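# Seat the lid squarely on the upright box

## Task

Place the lid onto the box right side up and press it fully home, without crushing the lid or the box, and finish with the box standing upright on the table.

## Robot and tools

Robot: two arms, left_arm and right_arm, facing each other across a table. Scene frame: origin at the table centre, +z up, table top at z = +0.020 m. left_arm's base sits on the +y side at (-0.022, +0.447, +0.039) m, quat_wxyz (+0.705, 0, 0, -0.709). right_arm's base is at (-0.028, -0.453, +0.039) m, quat_wxyz (+0.711, 0, 0, +0.703). Arm names do not match image sides. A loose object may get a brief outside nudge now and then.

Frames: each arm reports its hand pose, velocities and targets in its own base frame. Offsets you send run along the axes of that arm's current Hand target. Gripper axes: fingers point along +x and close along y. end_effector_position is the midpoint between the fingers, 3 to 4 cm behind the tips. Only the final 1.5 cm of each finger's inner face is flat. Printed poses can be off by a few cm, more at long reach.

The row: every motion command uses rows of 14 numbers, each in [-1, 1], always for both arms: dx, dy, dz, rx, ry, rz, opening for left_arm, then the same seven for right_arm. The first six of each arm are an offset, not a pose: they are measured from that arm's Hand target, in its own axes, with 1.0 = 0.6 m for dx/dy/dz and 1.0 = 180 degrees for rx/ry/rz (a single rotation vector). All six at 0 means no new request for that arm. The opening is absolute: +1 fully open (0.080 m), -1 fully closed; empty fingers meet near -0.78. Closing fully takes at least about 0.6 s. A 0 opening is a real command (half open), so always resend the opening you want.

execute_actions(actions, cameras): actions is a list of actions; each action is a list of up to 15 rows, one per 1/30 s step; a shorter action repeats its last row to step 15. Each row in an action is offset from the Hand target at that action's start, not from the previous row, and each new action starts from the updated Hand target, so repeating an offset keeps moving. An empty list returns state plus images. cameras: names, ["all"], or [] for none; unknown names invalidate the call.

move(target, speed, blend, opening_speed, grip_force, blocking, cameras): target is one 14-number row or a list of up to 15 rows; every row is an offset from the Hand targets at the move's start. Paths are straight, all end together, and run at most 10 s. speed: m/s, 0.002 to 4.3, default 0.25 (turns up to twice that in rad/s); one value or one per target. blend: corner rounding in m, default 0 (stop at each target). opening_speed: per second on the -1..+1 scale, at least 0.2. grip_force: newtons per finger pad, 8 to 34, one value or one per arm; it persists. blocking=false returns after about 0.5 s while the move continues. Paths ignore obstacles and the other arm; faster moves overshoot and strike harder. Do not route a path near an arm's own base (the elbow can whip round). The result adds a move: line: done (within 8 mm and 2 degrees), off_target, moving, held, fault, or blocked (gripper stopped far from its goal, usually by contact; arms then hold still). limits=paced means a pose was clipped, limits=held means steps were withheld.

wait(seconds 0 to 3600) lets time pass without new commands; a running move goes on. stop() brakes a running move. zoom_image(camera, region [x0, y0, x1, y1] pixels, at most 504 by 504) magnifies the newest image of cam_head_left, cam_head_right, cam_high, cam_low, cam_left_wrist or cam_right_wrist (all 672x504). finished_scene(scene) ends the current scene, with scene as its number; call nothing after it in that reply.

Reading results: Hand target is the last commanded pose after clipping, the base for the next offsets. The gripper often settles short of it; another execute_actions call, even all zeros, asks for it again, or send the remaining gap as an offset. Orientation commands are clipped to within 32 degrees of the measured one. Tool commands lists current gripper commands. grip_measured uses the opening scale (can be about 2 mm off; under a firm squeeze it reads narrower than the part). To grasp, command about 0.08 below the reading at first contact. grip_effort_n is motor effort, negative closing, not pad force. Joint torques and External joint torques follow joint order (waist, shoulder, elbow, wrist pitch, wrist yaw, wrist roll). Joint ranges in rad: waist -3.054 to 3.054, shoulder 0 to 3.142, elbow 0 to 2.356, wrist pitch and yaw -1.571 to 1.571, wrist roll -3.142 to 3.142.

Avoid: dropping the lid or box, releasing parts while they move, knocking anything off the table, hard hits or presses, crushing the parts, arms or grippers touching each other, and anything (objects, fixtures, other arm) touching a wrist-camera cable. Contact torque at a joint's limit (N m: waist 17.8, shoulder 22, elbow 20.4, wrist pitch 3.26, wrist yaw 3.34, wrist roll 3.11; a held load counts) stops that arm 10 s. Very fast joint motion or a far one-step target causes an OVER-SPEED FAULT. Long holding, stretched reach or pushing at unreachable poses heats motors (MOTOR HOT from 50 °C, fault at 95 °C). To end a push, send the target back past the gripper. Check the gripper's position and tilt after each move.

Each tool is called after "Emit:" as name(argument=value, ...), one argument or row to a line, values as JSON.

## Session

Emit:
execute_actions(
  actions=[],
)

Emit:
zoom_image(
  camera="cam_head_left",
  region=[150, 180, 510, 450],
)

Emit:
zoom_image(
  camera="cam_high",
  region=[150, 180, 510, 450],
)

Scene clock: 0.00 s.
left_arm: end_effector_position=(+0.2510, -0.1120, +0.1936) grip_measured=+1.000 grip_effort_n=n/a end_effector_quat_wxyz=(+0.714, +0.466, +0.138, -0.504) | right_arm: end_effector_position=(+0.1822, +0.2428, +0.2311) grip_measured=+1.000 grip_effort_n=n/a end_effector_quat_wxyz=(+0.877, +0.064, +0.352, +0.320)
Joint positions: left_arm=[-0.126 1.057 0.871 -0.717 0.558 1.377 0.08] | right_arm=[0.988 0.994 0.883 -0.508 0.124 0.513 0.08]
Joint velocities: within noise
Joint torques (N m): no reading
External joint torques (N m): no reading
Heat: left arm: hottest shoulder 25 °C (+0.0 °C/min); right arm: hottest elbow 28 °C (+0.0 °C/min).
Hand target: left_arm +0.2527, -0.1114, +0.2001; +0.719, +0.467, +0.129, -0.498 | right_arm +0.1845, +0.2415, +0.2380; +0.881, +0.068, +0.341, +0.320
Tool commands: left_gripper/opening=+1.0 right_gripper/opening=+1.0

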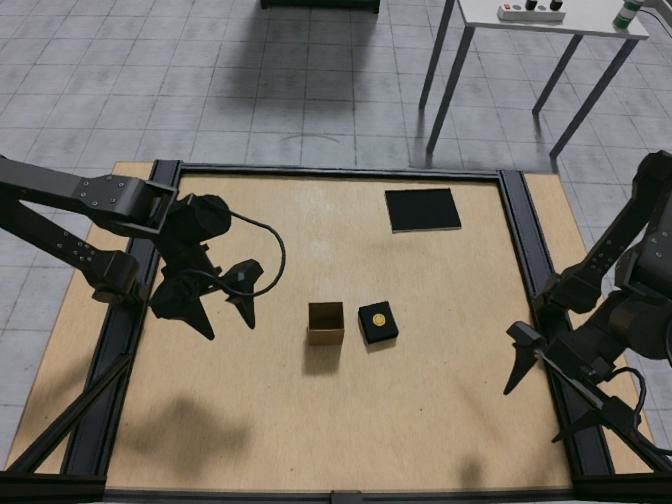

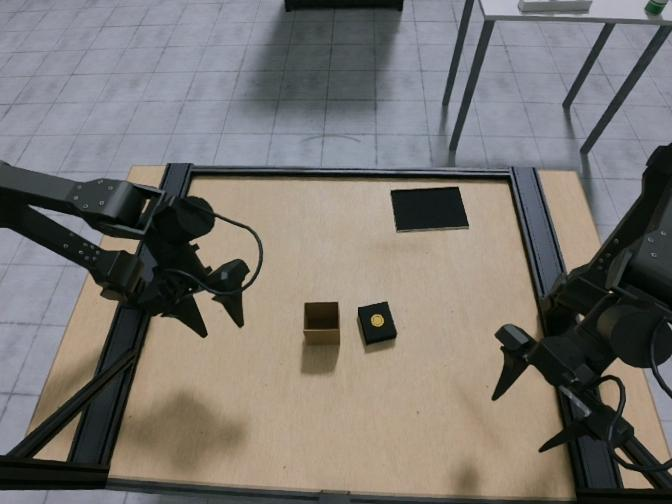

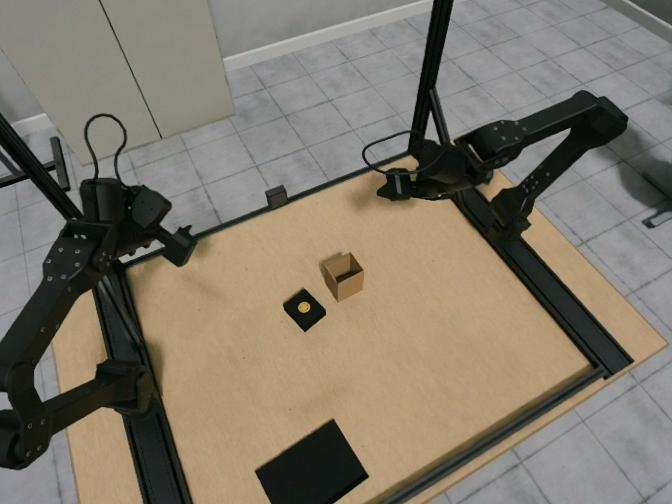

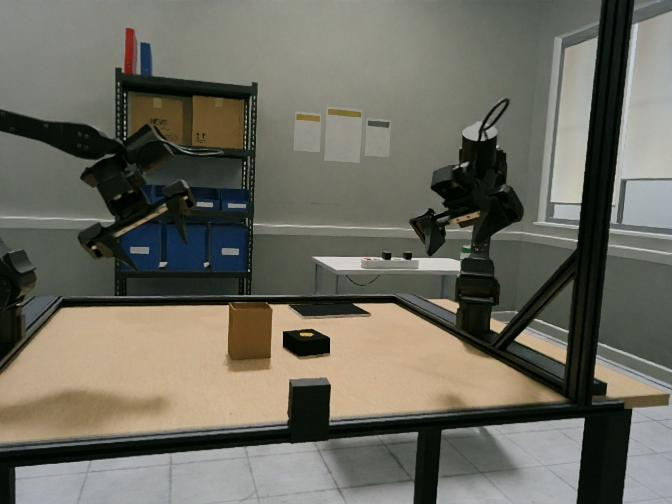

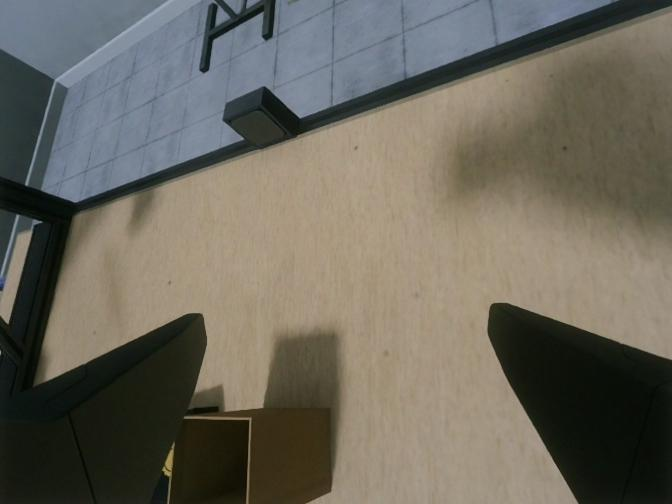

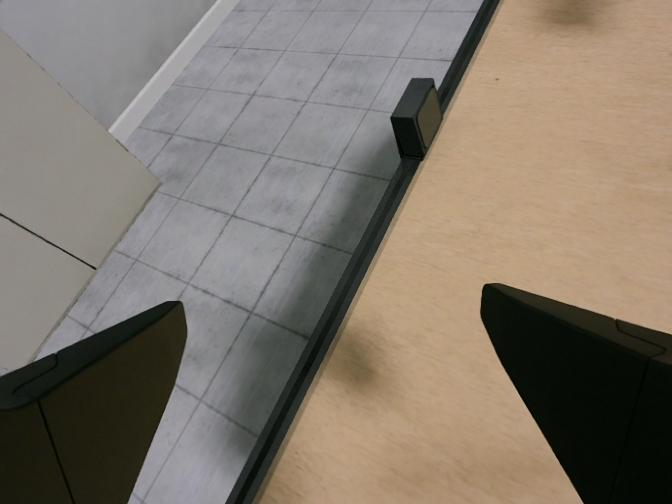

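Scaled by 1.400 from the camera's image (finer frame: 960x720).

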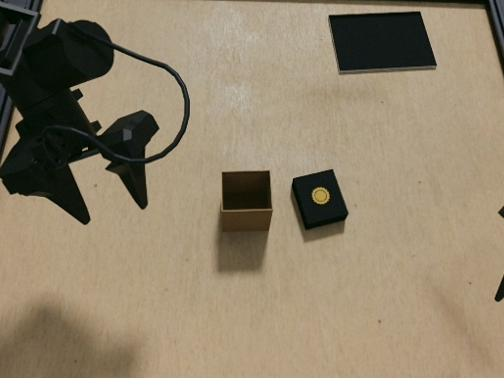

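Scaled by 1.400 from the camera's image (finer frame: 960x720).

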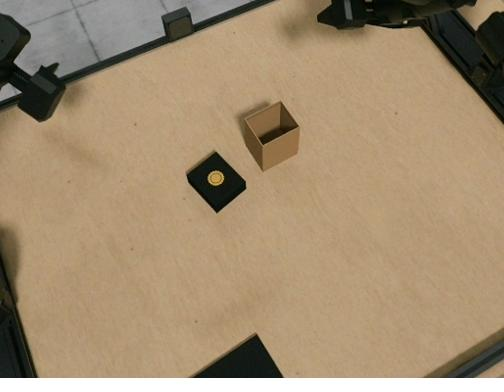

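Emit:
move(
  target=[0,0,0,0,0,0,1, 0.0392,-0.4272,0.1798,0.0837,0.148,-0.1972,1],
  speed=0.45,
  cameras=["cam_right_wrist"],
)

Emit:
zoom_image(
  camera="cam_right_wrist",
  region=[84, 0, 588, 400],
)

Scene clock: 61.40 s.
left_arm: end_effector_position=(+0.2510, -0.1120, +0.1936) grip_measured=+1.000 grip_effort_n=1.6 end_effector_quat_wxyz=(+0.714, +0.466, +0.138, -0.504) | right_arm: end_effector_position=(+0.3951, +0.0682, +0.2126) grip_measured=+1.000 grip_effort_n=-0.2 end_effector_quat_wxyz=(+0.812, +0.000, +0.584, +0.007)
Joint positions: left_arm=[-0.126 1.057 0.871 -0.717 0.558 1.377 0.08] | right_arm=[0.189 1.829 1.832 -1.253 0.048 0.171 0.08]
Joint torques (N m): left_arm=[0 -2.71 6.33 1.43 0.32 -0.01] | right_arm=[-0.16 -6.82 7.39 0.6 0.35 -0.13]
External joint torques (N m): left_arm=[-0.01 0.06 -0.13 0.24 0.03 0.02] | right_arm=[-0.15 1.27 1.27 -0.28 0.3 -0.13]
Heat: left arm: hottest elbow 29 °C (+6.1 °C/min); right arm: hottest elbow 36 °C (+7.1 °C/min).
Hand target: left_arm +0.2527, -0.1114, +0.2001; +0.719, +0.467, +0.129, -0.498 | right_arm +0.3999, +0.0651, +0.2197; +0.819, +0.000, +0.574, +0.000
Off the commanded pose: left_arm 0.007 m, 1 deg | right_arm 0.009 m, 2 deg.
move: off_target (right_arm)

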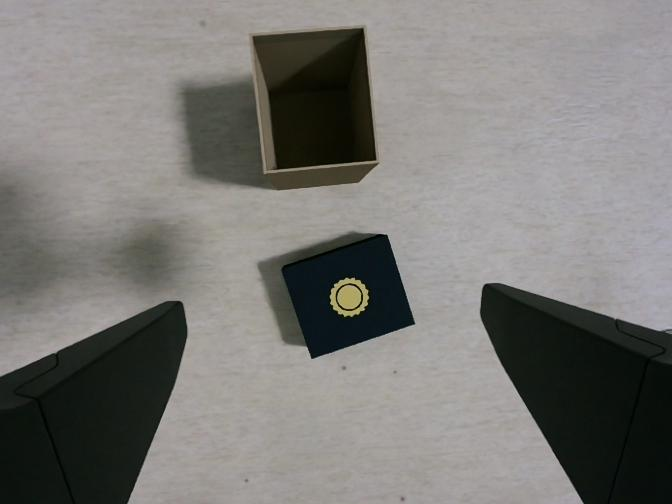

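Scaled by 1.000.

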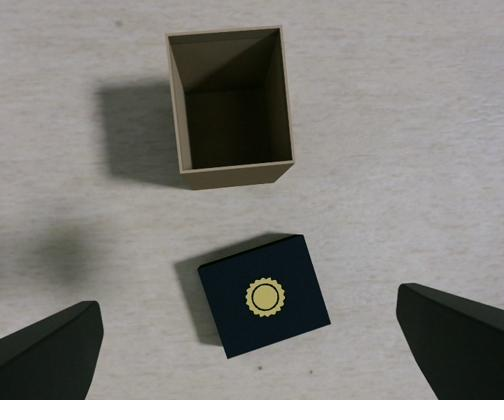

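Emit:
move(
  target=[0,0,0,0,0,0,1, 0.1655,0.0032,-0.1043,0.3739,-0.0095,-0.1435,1],
  speed=0.4,
  cameras=["cam_right_wrist"],
)

Scene clock: 108.60 s.
left_arm: end_effector_position=(+0.2510, -0.1120, +0.1936) grip_measured=+1.000 grip_effort_n=2.1 end_effector_quat_wxyz=(+0.714, +0.466, +0.138, -0.504) | right_arm: end_effector_position=(+0.3740, +0.0700, +0.1057) grip_measured=+1.000 grip_effort_n=-0.7 end_effector_quat_wxyz=(+0.669, +0.330, +0.460, -0.481)
Joint positions: left_arm=[-0.126 1.057 0.871 -0.717 0.558 1.377 0.08] | right_arm=[0.327 1.987 1.623 -1.209 0.366 1.573 0.08]
Joint torques (N m): left_arm=[-0.01 -2.72 6.34 1.43 0.32 0] | right_arm=[0.31 -7.38 4.23 0.05 0.8 0.11]
External joint torques (N m): left_arm=[-0.01 0.04 -0.15 0.23 0.02 0.02] | right_arm=[0.37 1.39 -1.37 -0.21 0.5 0.11]
Heat: left arm: hottest elbow 30 °C (+1.0 °C/min); right arm: hottest elbow 37 °C (+2.0 °C/min).
Hand target: left_arm +0.2527, -0.1114, +0.2001; +0.719, +0.467, +0.129, -0.498 | right_arm +0.3750, +0.0671, +0.1050; +0.670, +0.329, +0.453, -0.488
Off the commanded pose: left_arm 0.007 m, 1 deg | right_arm 0.003 m, 1 deg.
move: done

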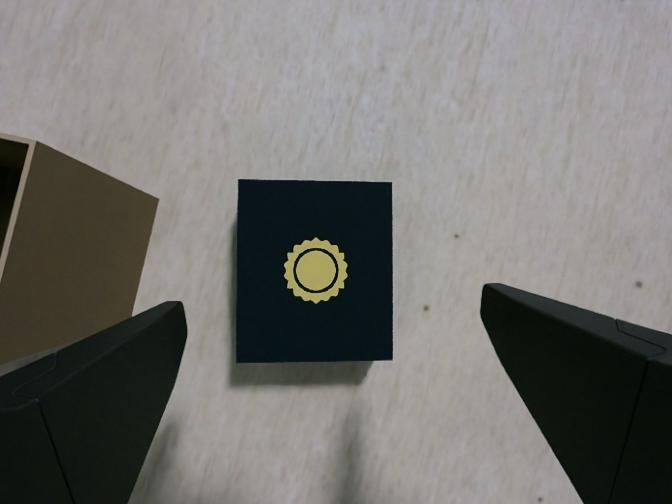

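Emit:
move(
  target=[
    [0,0,0,0,0,0,1, 0.113,0.0125,-0.0322,0,0,0,0.85],
    [0,0,0,0,0,0,1, 0.113,0.0125,-0.0322,0,0,0,0.5],
  ],
  speed=[0.2,0.2],
  grip_force=8,
  opening_speed=1.2,
  cameras=["cam_right_wrist","cam_low"],
)

Scene clock: 158.57 s.
left_arm: end_effector_position=(+0.2510, -0.1120, +0.1936) grip_measured=+1.000 grip_effort_n=1.2 end_effector_quat_wxyz=(+0.714, +0.466, +0.138, -0.504) | right_arm: end_effector_position=(+0.3844, +0.0679, +0.0385) grip_measured=+0.603 grip_effort_n=-30.9 end_effector_quat_wxyz=(+0.671, +0.331, +0.457, -0.481)
Joint positions: left_arm=[-0.126 1.057 0.871 -0.717 0.558 1.377 0.08] | right_arm=[0.315 2.079 1.484 -0.968 0.371 1.561 0.062]
Joint torques (N m): left_arm=[-0.01 -2.7 6.32 1.43 0.32 0] | right_arm=[-0.4 -7.6 3.13 0.75 0.59 -0.11]
External joint torques (N m): left_arm=[-0.01 0.02 -0.07 0.27 0.03 0.02] | right_arm=[-0.45 1.5 -2.27 0.42 0.3 -0.11]
Heat: left arm: hottest elbow 31 °C (+1.0 °C/min); right arm: hottest shoulder 33 °C (+2.0 °C/min).
Hand target: left_arm +0.2527, -0.1114, +0.2001; +0.719, +0.467, +0.129, -0.498 | right_arm +0.3844, +0.0623, +0.0349; +0.670, +0.329, +0.453, -0.488
Off the commanded pose: left_arm 0.007 m, 1 deg | right_arm 0.007 m, 1 deg.
grip_force (N): 8, 8
move: done
Images, in order (width x height): cam_low 672x504, cam_right_wrist 672x504.

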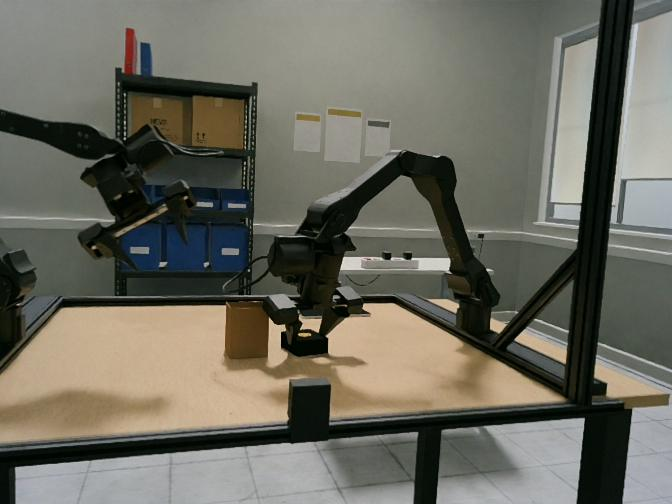

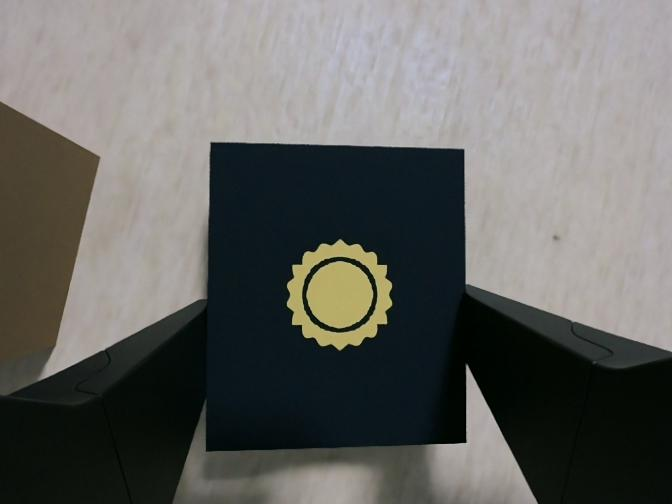

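Emit:
move(
  target=[
    [0,0,0,0,0,0,1, -0.2009,0,0.0812,0,0,0,0.5],
    [0,0,0,0,0,0,1, -0.1775,0.1627,0.0997,-0.4013,0,0.1621,0.5],
  ],
  speed=0.35,
  blend=[0.03,0],
  cameras=["cam_low","cam_head_left","cam_high","cam_right_wrist","cam_left_wrist"],
)

Emit:
zoom_image(
  camera="cam_low",
  region=[200, 250, 300, 350],
)

Emit:
zoom_image(
  camera="cam_head_left",
  region=[290, 280, 370, 360],
)

Emit:
zoom_image(
  camera="cam_high",
  region=[290, 220, 390, 320],
)

Scene clock: 184.37 s.
left_arm: end_effector_position=(+0.2510, -0.1120, +0.1936) grip_measured=+1.000 grip_effort_n=1.6 end_effector_quat_wxyz=(+0.714, +0.466, +0.138, -0.504) | right_arm: end_effector_position=(+0.4769, +0.0780, +0.1499) grip_measured=+0.603 grip_effort_n=-30.5 end_effector_quat_wxyz=(+0.822, -0.032, +0.567, +0.042)
Joint positions: left_arm=[-0.126 1.057 0.871 -0.717 0.558 1.377 0.08] | right_arm=[0.171 2.107 1.959 -1.062 0.027 0.059 0.062]
Joint torques (N m): left_arm=[0.01 -2.71 6.34 1.43 0.32 -0.01] | right_arm=[-0.04 -8.68 7.66 0.66 -0.3 -0.12]
External joint torques (N m): left_arm=[0 0.06 -0.14 0.24 0.03 0.02] | right_arm=[0 1.5 1.39 -0.26 -0.34 -0.12]
Heat: left arm: hottest elbow 31 °C (+1.0 °C/min); right arm: hottest elbow 33 °C (-2.0 °C/min).
Hand target: left_arm +0.2527, -0.1114, +0.2001; +0.719, +0.467, +0.129, -0.498 | right_arm +0.4822, +0.0774, +0.1560; +0.828, -0.028, +0.559, +0.042
Off the commanded pose: left_arm 0.007 m, 1 deg | right_arm 0.008 m, 1 deg.
grip_force (N): 8, 8
move: done
Images, in order (width x height): cam_head_left 672x504, cam_high 672x504, cam_low 672x504, cam_left_wrist 672x504, cam_right_wrist 672x504.

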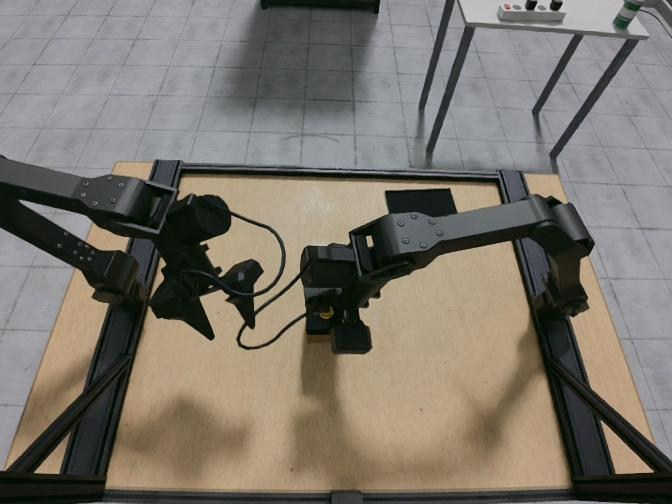

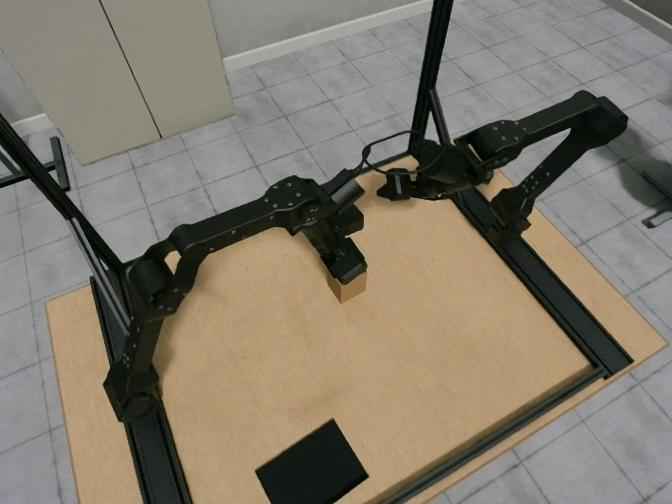

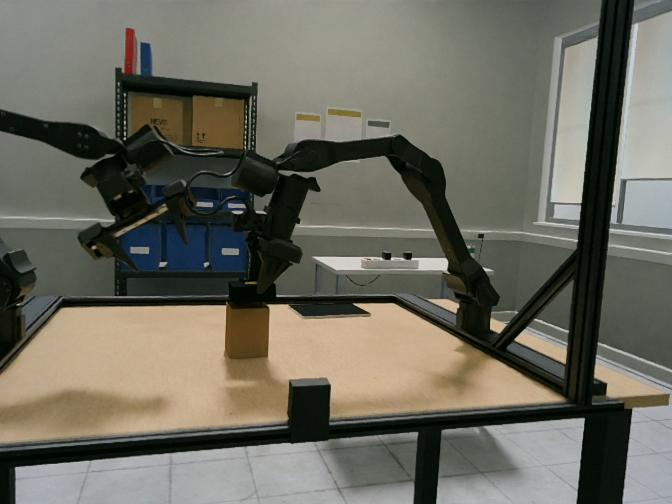

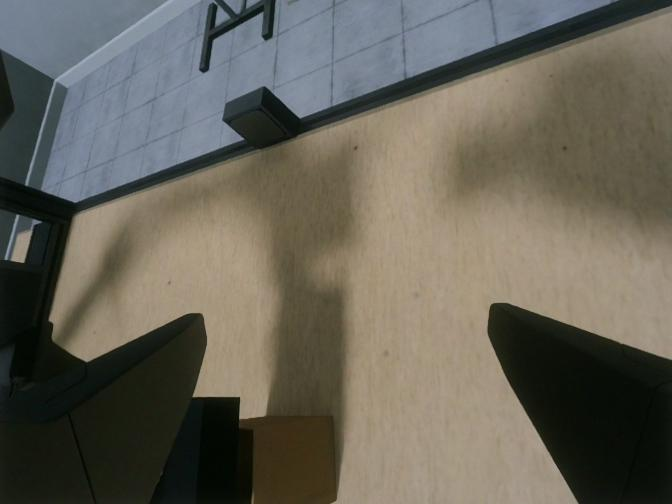

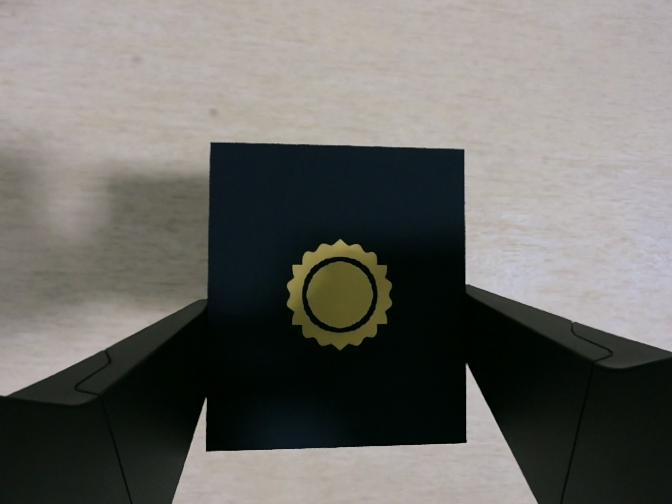

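Scaled by 5.040 from the camera's image (finer frame: 960x720).

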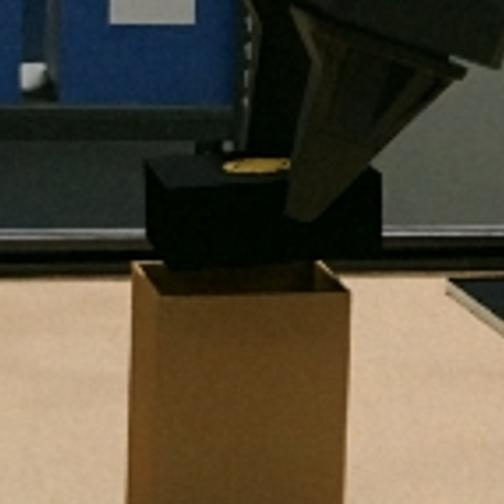

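Scaled by 6.300 from the camera's image (finer frame: 960x720).

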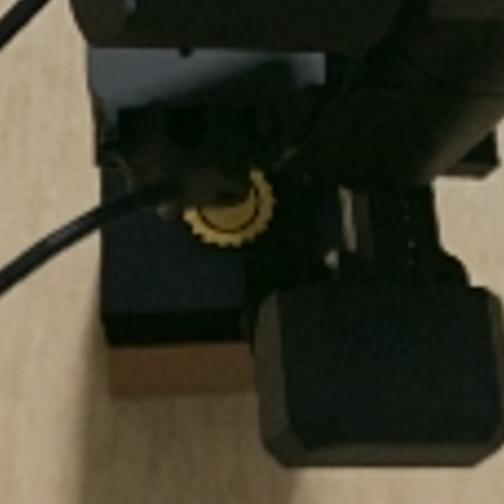

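Scaled by 5.040 from the camera's image (finer frame: 960x720).

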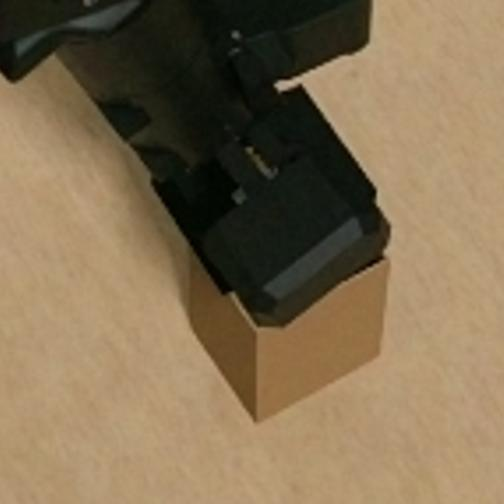

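Emit:
zoom_image(
  camera="cam_low",
  region=[222, 275, 282, 315],
)

Emit:
zoom_image(
  camera="cam_head_left",
  region=[300, 310, 345, 346],
)

Scaled by 8.400 from the camera's image (finer frame: 960x720).

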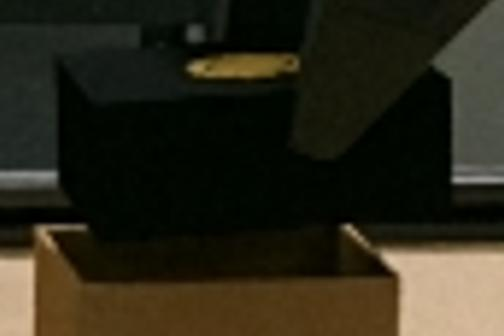

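Scaled by 11.200 from the camera's image (finer frame: 960x720).

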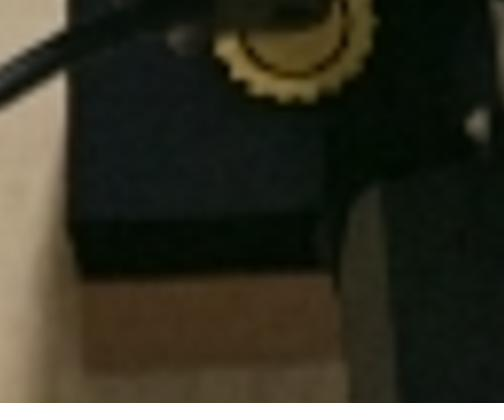

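Emit:
move(
  target=[0,0,0,0,0,0,1, 0.0102,-0.0325,0.003,0,0,0,0.5],
  speed=0.12,
  cameras=["cam_low","cam_head_left"],
)

Emit:
zoom_image(
  camera="cam_low",
  region=[222, 275, 282, 315],
)

Emit:
zoom_image(
  camera="cam_head_left",
  region=[300, 310, 345, 346],
)

Scene clock: 272.90 s.
left_arm: end_effector_position=(+0.2510, -0.1120, +0.1936) grip_measured=+1.000 grip_effort_n=1.2 end_effector_quat_wxyz=(+0.714, +0.466, +0.138, -0.504) | right_arm: end_effector_position=(+0.4808, +0.0562, +0.1436) grip_measured=+0.603 grip_effort_n=-31.4 end_effector_quat_wxyz=(+0.818, -0.031, +0.572, +0.040)
Joint positions: left_arm=[-0.126 1.057 0.871 -0.717 0.558 1.377 0.08] | right_arm=[0.12 2.12 1.959 -1.06 0.012 0.016 0.062]
Joint torques (N m): left_arm=[0 -2.72 6.32 1.43 0.32 -0.01] | right_arm=[-0.07 -8.89 7.5 1.64 -0.31 -0.12]
External joint torques (N m): left_arm=[-0.01 0.05 -0.16 0.24 0.02 0.02] | right_arm=[-0.02 1.37 1.24 0.73 -0.34 -0.12]
Heat: left arm: hottest elbow 32 °C (+1.0 °C/min); right arm: hottest elbow 43 °C (+3.0 °C/min).
Hand target: left_arm +0.2527, -0.1114, +0.2001; +0.719, +0.467, +0.129, -0.498 | right_arm +0.4881, +0.0584, +0.1510; +0.828, -0.028, +0.559, +0.042
Off the commanded pose: left_arm 0.007 m, 1 deg | right_arm 0.011 m, 2 deg.
grip_force (N): 8, 8
move: off_target (right_arm)
Images, in order (width x height): cam_head_left 672x504, cam_low 672x504.

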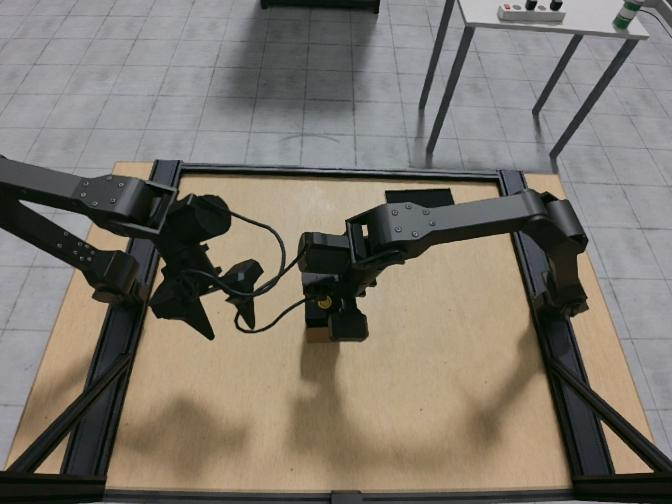

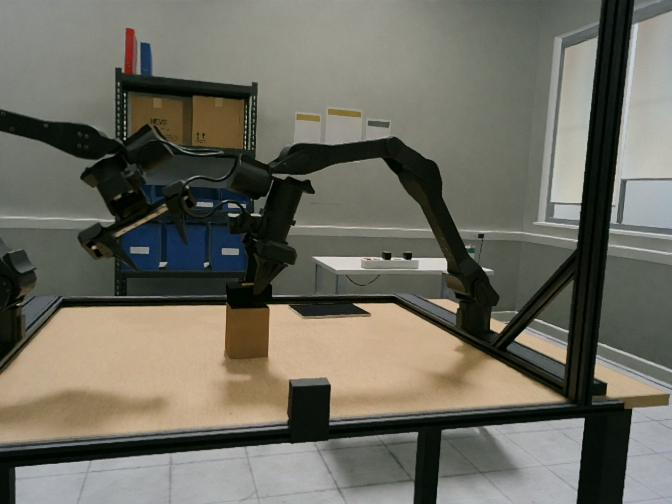

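Scaled by 8.400 from the camera's image (finer frame: 960x720).

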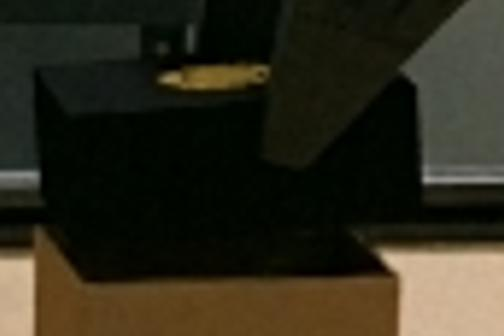

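Scaled by 11.200 from the camera's image (finer frame: 960x720).

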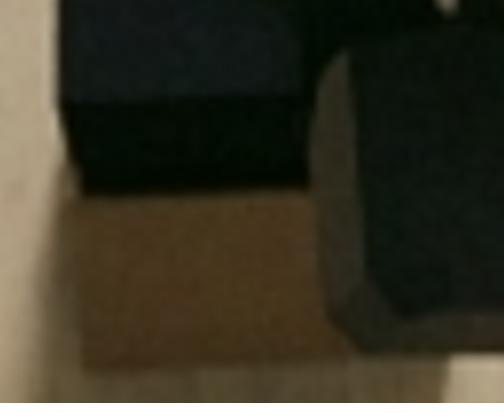

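Emit:
move(
  target=[0,0,0,0,0,0,1, 0.0163,-0.0052,-0.0043,0,-0.012,0,0.5],
  speed=0.08,
  cameras=["cam_low","cam_head_left"],
)

Emit:
zoom_image(
  camera="cam_low",
  region=[222, 275, 282, 315],
)

Emit:
zoom_image(
  camera="cam_head_left",
  region=[300, 310, 345, 346],
)

Scene clock: 308.17 s.
left_arm: end_effector_position=(+0.2510, -0.1120, +0.1936) grip_measured=+1.000 grip_effort_n=2.1 end_effector_quat_wxyz=(+0.714, +0.466, +0.138, -0.504) | right_arm: end_effector_position=(+0.4898, +0.0586, +0.1352) grip_measured=+0.603 grip_effort_n=-30.9 end_effector_quat_wxyz=(+0.833, -0.033, +0.551, +0.043)
Joint positions: left_arm=[-0.126 1.057 0.871 -0.717 0.558 1.377 0.08] | right_arm=[0.123 2.111 1.895 -0.953 0.013 0.01 0.062]
Joint torques (N m): left_arm=[0 -2.72 6.33 1.43 0.32 -0.01] | right_arm=[-0.29 -11.63 3.96 1.74 -0.35 -0.13]
External joint torques (N m): left_arm=[-0.01 0.05 -0.15 0.24 0.03 0.02] | right_arm=[-0.32 -1.4 -2.35 0.78 -0.37 -0.14]
Heat: left arm: hottest elbow 32 °C (+1.0 °C/min); right arm: hottest elbow 43 °C (+1.0 °C/min).
Hand target: left_arm +0.2527, -0.1114, +0.2001; +0.719, +0.467, +0.129, -0.498 | right_arm +0.4897, +0.0555, +0.1409; +0.838, -0.027, +0.543, +0.043
Off the commanded pose: left_arm 0.007 m, 1 deg | right_arm 0.007 m, 1 deg.
grip_force (N): 8, 8
move: done
Images, in order (width x height): cam_head_left 672x504, cam_low 672x504.

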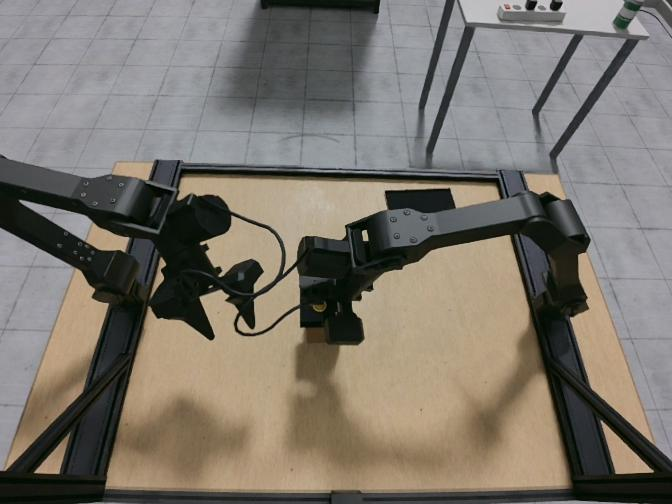

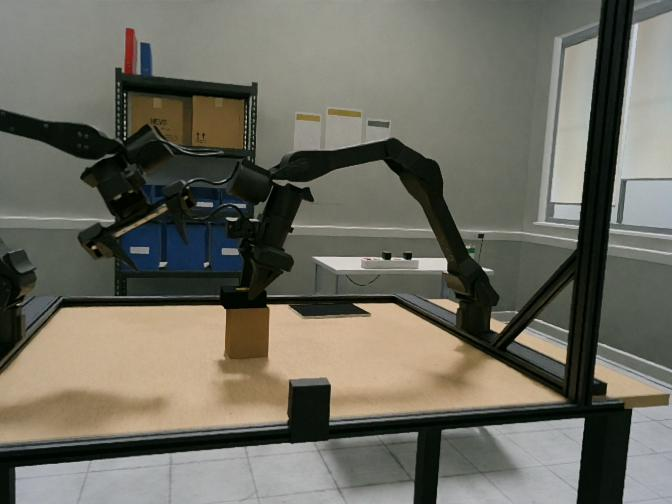

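Scaled by 8.400 from the camera's image (finer frame: 960x720).

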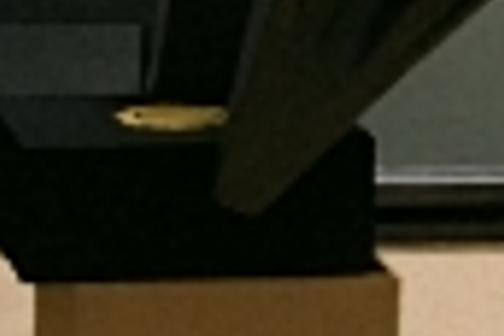

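Scaled by 11.200 from the camera's image (finer frame: 960x720).

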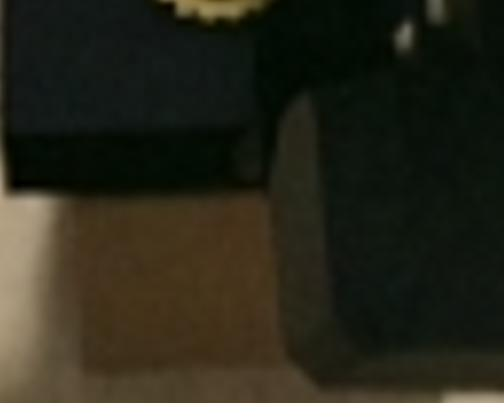

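Emit:
move(
  target=[
    [0,0,0,0,0,0,1, -0.0183,0,0.0082,0,0,0,0.5],
    [0,0,0,0,0,0,1, -0.0227,0.0035,-0.0097,0,-0.011,0,0.5],
  ],
  speed=0.1,
  blend=[0.005,0],
  cameras=["cam_low","cam_head_left"],
)

Emit:
zoom_image(
  camera="cam_low",
  region=[216, 272, 291, 322],
)

Emit:
zoom_image(
  camera="cam_head_left",
  region=[300, 310, 345, 346],
)

Scene clock: 347.70 s.
left_arm: end_effector_position=(+0.2510, -0.1120, +0.1936) grip_measured=+1.000 grip_effort_n=1.2 end_effector_quat_wxyz=(+0.714, +0.466, +0.138, -0.504) | right_arm: end_effector_position=(+0.4791, +0.0575, +0.1434) grip_measured=+0.603 grip_effort_n=-30.9 end_effector_quat_wxyz=(+0.841, -0.032, +0.539, +0.044)
Joint positions: left_arm=[-0.126 1.057 0.871 -0.717 0.558 1.377 0.08] | right_arm=[0.123 2.039 1.809 -0.91 0.012 0.01 0.062]
Joint torques (N m): left_arm=[0 -2.72 6.34 1.43 0.32 -0.01] | right_arm=[0.16 -11.7 3.97 1.84 -0.23 0.01]
External joint torques (N m): left_arm=[0 -0.01 -0.09 0.25 0.03 0.02] | right_arm=[0.26 -1.79 -2.48 0.79 -0.26 0.01]
Heat: left arm: hottest elbow 32 °C (+0.0 °C/min); right arm: hottest shoulder 40 °C (+6.0 °C/min).
Hand target: left_arm +0.2527, -0.1114, +0.2001; +0.719, +0.467, +0.129, -0.498 | right_arm +0.4786, +0.0564, +0.1510; +0.847, -0.026, +0.528, +0.043
Off the commanded pose: left_arm 0.007 m, 1 deg | right_arm 0.008 m, 2 deg.
grip_force (N): 8, 8
move: done
Images, in order (width x height): cam_head_left 672x504, cam_low 672x504.

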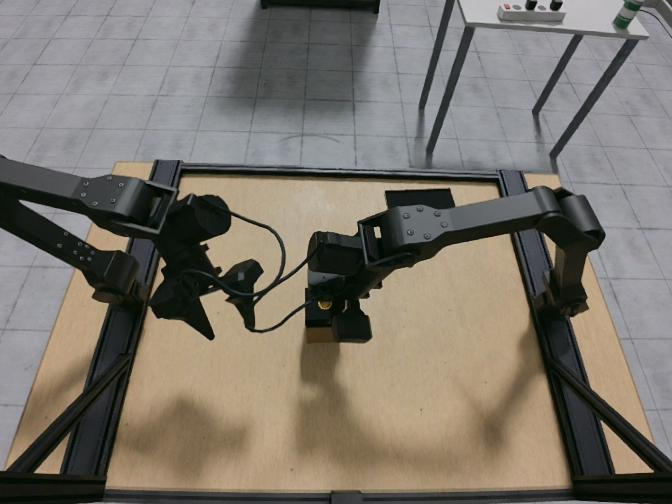

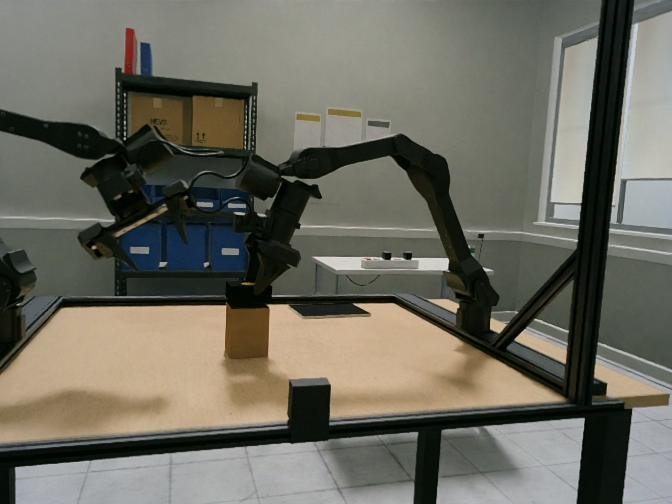

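Scaled by 6.720 from the camera's image (finer frame: 960x720).

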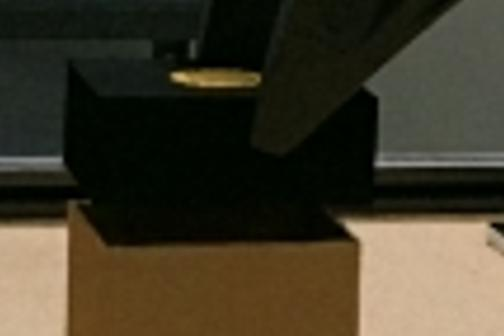

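Scaled by 11.200 from the camera's image (finer frame: 960x720).

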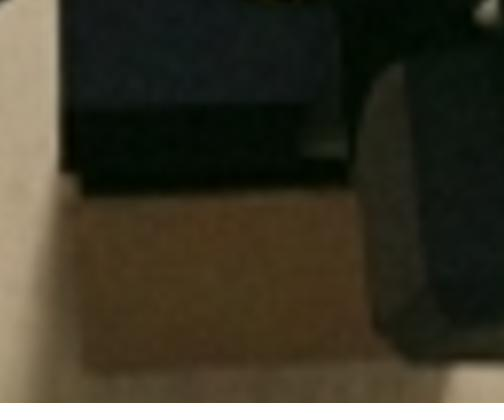

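Emit:
move(
  target=[0,0,0,0,0,0,1, 0.0205,0.0065,-0.0073,0,0,0,0.5],
  speed=0.05,
  cameras=["cam_low","cam_head_left"],
)

Emit:
zoom_image(
  camera="cam_low",
  region=[216, 272, 291, 322],
)

Emit:
zoom_image(
  camera="cam_head_left",
  region=[300, 310, 345, 346],
)

Scene clock: 375.13 s.
left_arm: end_effector_position=(+0.2510, -0.1120, +0.1936) grip_measured=+1.000 grip_effort_n=1.2 end_effector_quat_wxyz=(+0.714, +0.466, +0.138, -0.504) | right_arm: end_effector_position=(+0.4797, +0.0620, +0.1336) grip_measured=+0.603 grip_effort_n=-30.9 end_effector_quat_wxyz=(+0.842, -0.032, +0.536, +0.047)
Joint positions: left_arm=[-0.126 1.057 0.871 -0.717 0.558 1.377 0.08] | right_arm=[0.132 2.039 1.768 -0.862 0.012 0.016 0.062]
Joint torques (N m): left_arm=[0 -2.72 6.32 1.43 0.32 -0.01] | right_arm=[0.38 -10.75 4.06 1.86 -0.06 0.09]
External joint torques (N m): left_arm=[-0.01 0.04 -0.15 0.24 0.02 0.01] | right_arm=[0.35 -0.82 -2.39 0.82 -0.07 0.08]
Heat: left arm: hottest elbow 32 °C (+0.0 °C/min); right arm: hottest shoulder 42 °C (+5.1 °C/min).
Hand target: left_arm +0.2527, -0.1114, +0.2001; +0.719, +0.467, +0.129, -0.498 | right_arm +0.4797, +0.0605, +0.1380; +0.847, -0.026, +0.528, +0.043
Off the commanded pose: left_arm 0.007 m, 1 deg | right_arm 0.005 m, 1 deg.
grip_force (N): 8, 8
move: done
Images, in order (width x height): cam_head_left 672x504, cam_low 672x504.

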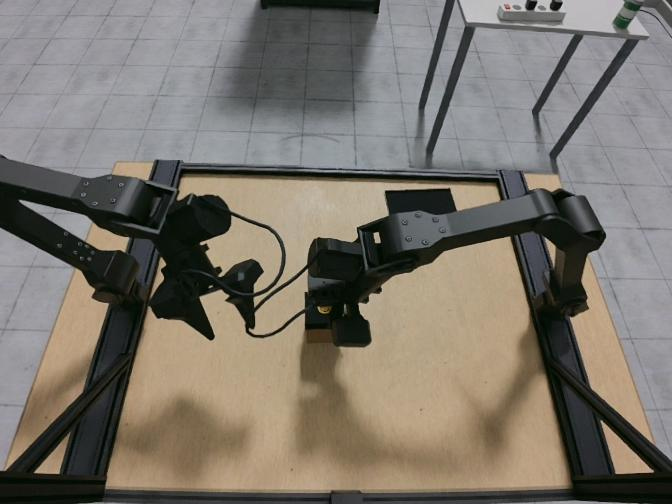

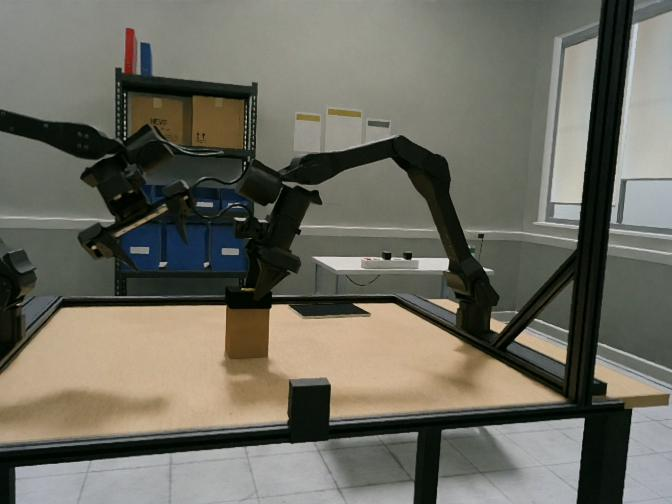

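Scaled by 6.720 from the camera's image (finer frame: 960x720).

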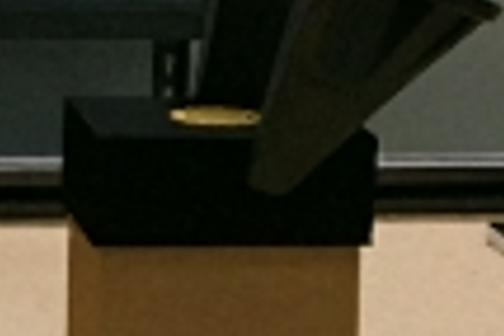

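Scaled by 11.200 from the camera's image (finer frame: 960x720).

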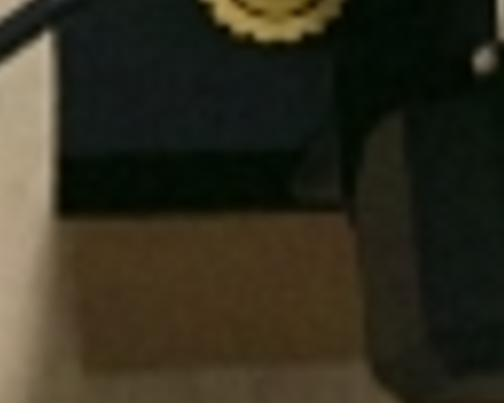

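Emit:
move(
  target=[0,0,0,0,0,0,1, 0.0135,-0.0008,-0.0066,0,0,0,0.5],
  speed=0.05,
  cameras=["cam_low","cam_head_left"],
)

Emit:
zoom_image(
  camera="cam_low",
  region=[216, 272, 291, 322],
)

Emit:
zoom_image(
  camera="cam_head_left",
  region=[300, 310, 345, 346],
)

Scene clock: 389.40 s.
left_arm: end_effector_position=(+0.2510, -0.1120, +0.1936) grip_measured=+1.000 grip_effort_n=1.2 end_effector_quat_wxyz=(+0.714, +0.466, +0.138, -0.504) | right_arm: end_effector_position=(+0.4799, +0.0618, +0.1257) grip_measured=+0.603 grip_effort_n=-31.4 end_effector_quat_wxyz=(+0.843, -0.032, +0.535, +0.046)
Joint positions: left_arm=[-0.126 1.057 0.871 -0.717 0.558 1.377 0.08] | right_arm=[0.132 2.039 1.735 -0.827 0.013 0.016 0.062]
Joint torques (N m): left_arm=[0.01 -2.72 6.33 1.43 0.32 -0.01] | right_arm=[0.18 -10.56 3.82 1.88 -0.1 0.04]
External joint torques (N m): left_arm=[0 0.08 -0.17 0.24 0.02 0.02] | right_arm=[0.19 -0.78 -2.53 0.86 -0.11 0.04]
Heat: left arm: hottest elbow 32 °C (+0.0 °C/min); right arm: hottest shoulder 41 °C (+2.0 °C/min).
Hand target: left_arm +0.2527, -0.1114, +0.2001; +0.719, +0.467, +0.129, -0.498 | right_arm +0.4798, +0.0600, +0.1290; +0.847, -0.026, +0.528, +0.043
Off the commanded pose: left_arm 0.007 m, 1 deg | right_arm 0.004 m, 1 deg.
grip_force (N): 8, 8
move: done
Images, in order (width x height): cam_head_left 672x504, cam_low 672x504.

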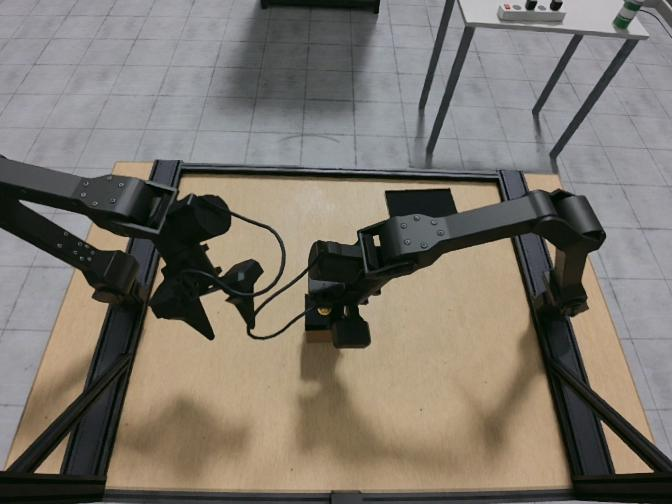

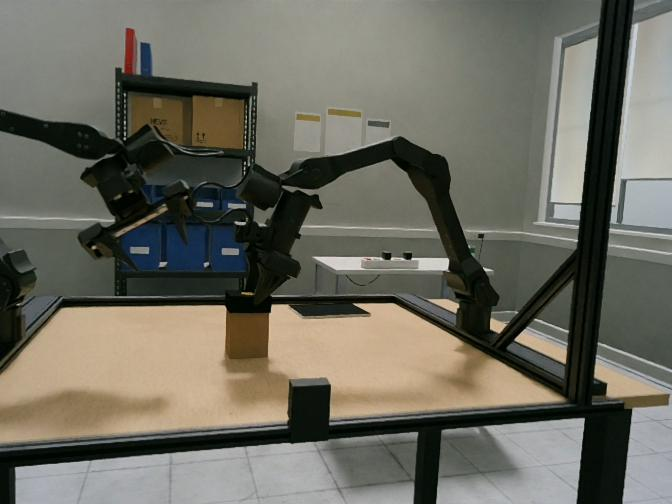

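Scaled by 6.720 from the camera's image (finer frame: 960x720).

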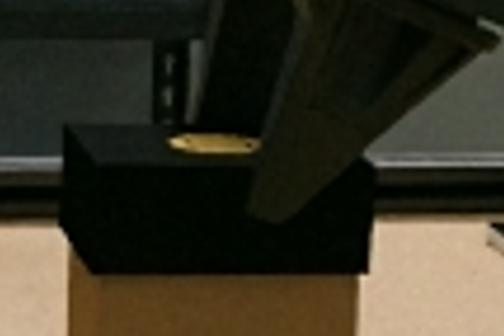

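Scaled by 11.200 from the camera's image (finer frame: 960x720).

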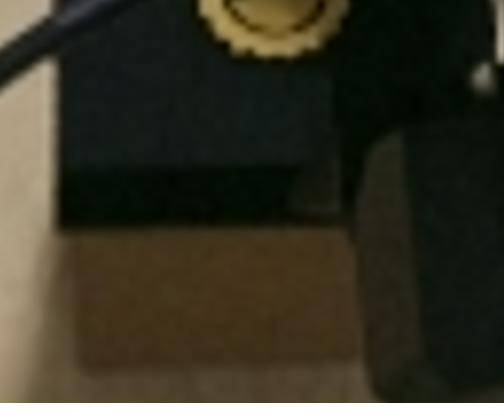

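Emit:
move(
  target=[0,0,0,0,0,0,1, 0.027,0,-0.0132,0,0,0,0.5],
  speed=0.05,
  cameras=["cam_low","cam_head_left"],
)

Emit:
zoom_image(
  camera="cam_low",
  region=[216, 282, 291, 332],
)

Scene clock: 397.30 s.
left_arm: end_effector_position=(+0.2510, -0.1120, +0.1936) grip_measured=+1.000 grip_effort_n=1.6 end_effector_quat_wxyz=(+0.714, +0.466, +0.138, -0.504) | right_arm: end_effector_position=(+0.4803, +0.0619, +0.1112) grip_measured=+0.603 grip_effort_n=-30.9 end_effector_quat_wxyz=(+0.846, -0.032, +0.531, +0.046)
Joint positions: left_arm=[-0.126 1.057 0.871 -0.717 0.558 1.377 0.08] | right_arm=[0.132 2.039 1.674 -0.756 0.013 0.016 0.062]
Joint torques (N m): left_arm=[0.01 -2.72 6.33 1.43 0.32 -0.01] | right_arm=[0.19 -9.73 3.68 1.81 -0.06 0.05]
External joint torques (N m): left_arm=[-0.02 0.02 -0.09 0.25 0.03 0.02] | right_arm=[0.18 0.22 -2.8 0.73 -0.08 0.05]
Heat: left arm: hottest elbow 32 °C (+0.0 °C/min); right arm: hottest shoulder 41 °C (+1.0 °C/min).
Hand target: left_arm +0.2527, -0.1114, +0.2001; +0.719, +0.467, +0.129, -0.498 | right_arm +0.4798, +0.0600, +0.1110; +0.847, -0.026, +0.528, +0.043
Off the commanded pose: left_arm 0.007 m, 1 deg | right_arm 0.002 m, 1 deg.
grip_force (N): 8, 8
move: done
Images, in order (width x height): cam_head_left 672x504, cam_low 672x504.

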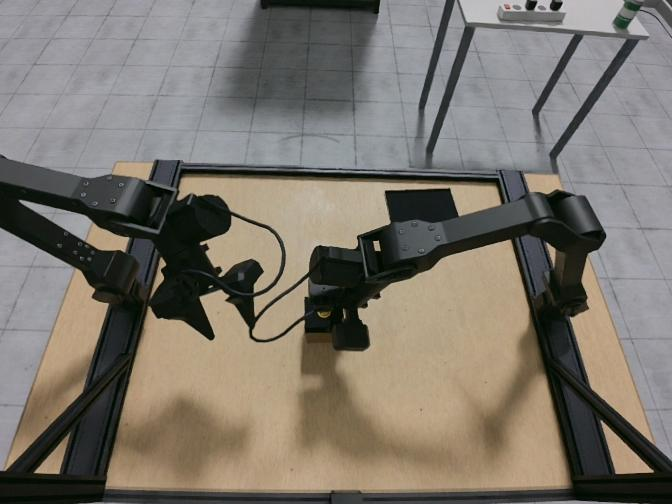

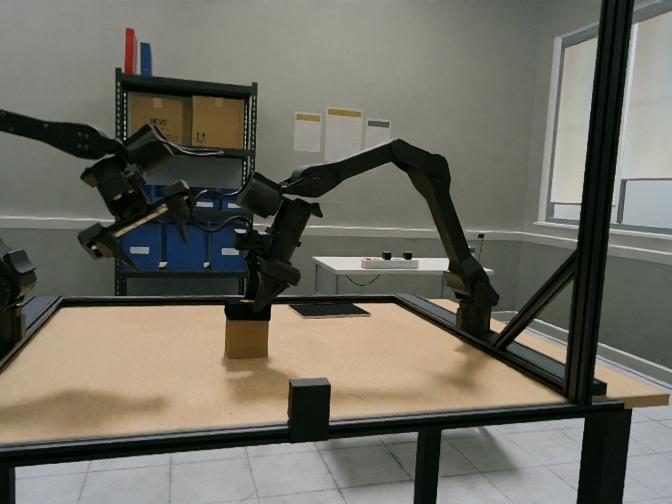

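Scaled by 6.720 from the camera's image (finer frame: 960x720).

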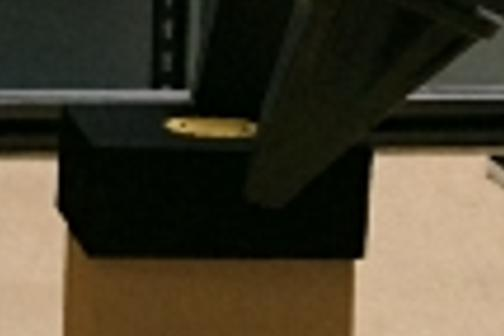

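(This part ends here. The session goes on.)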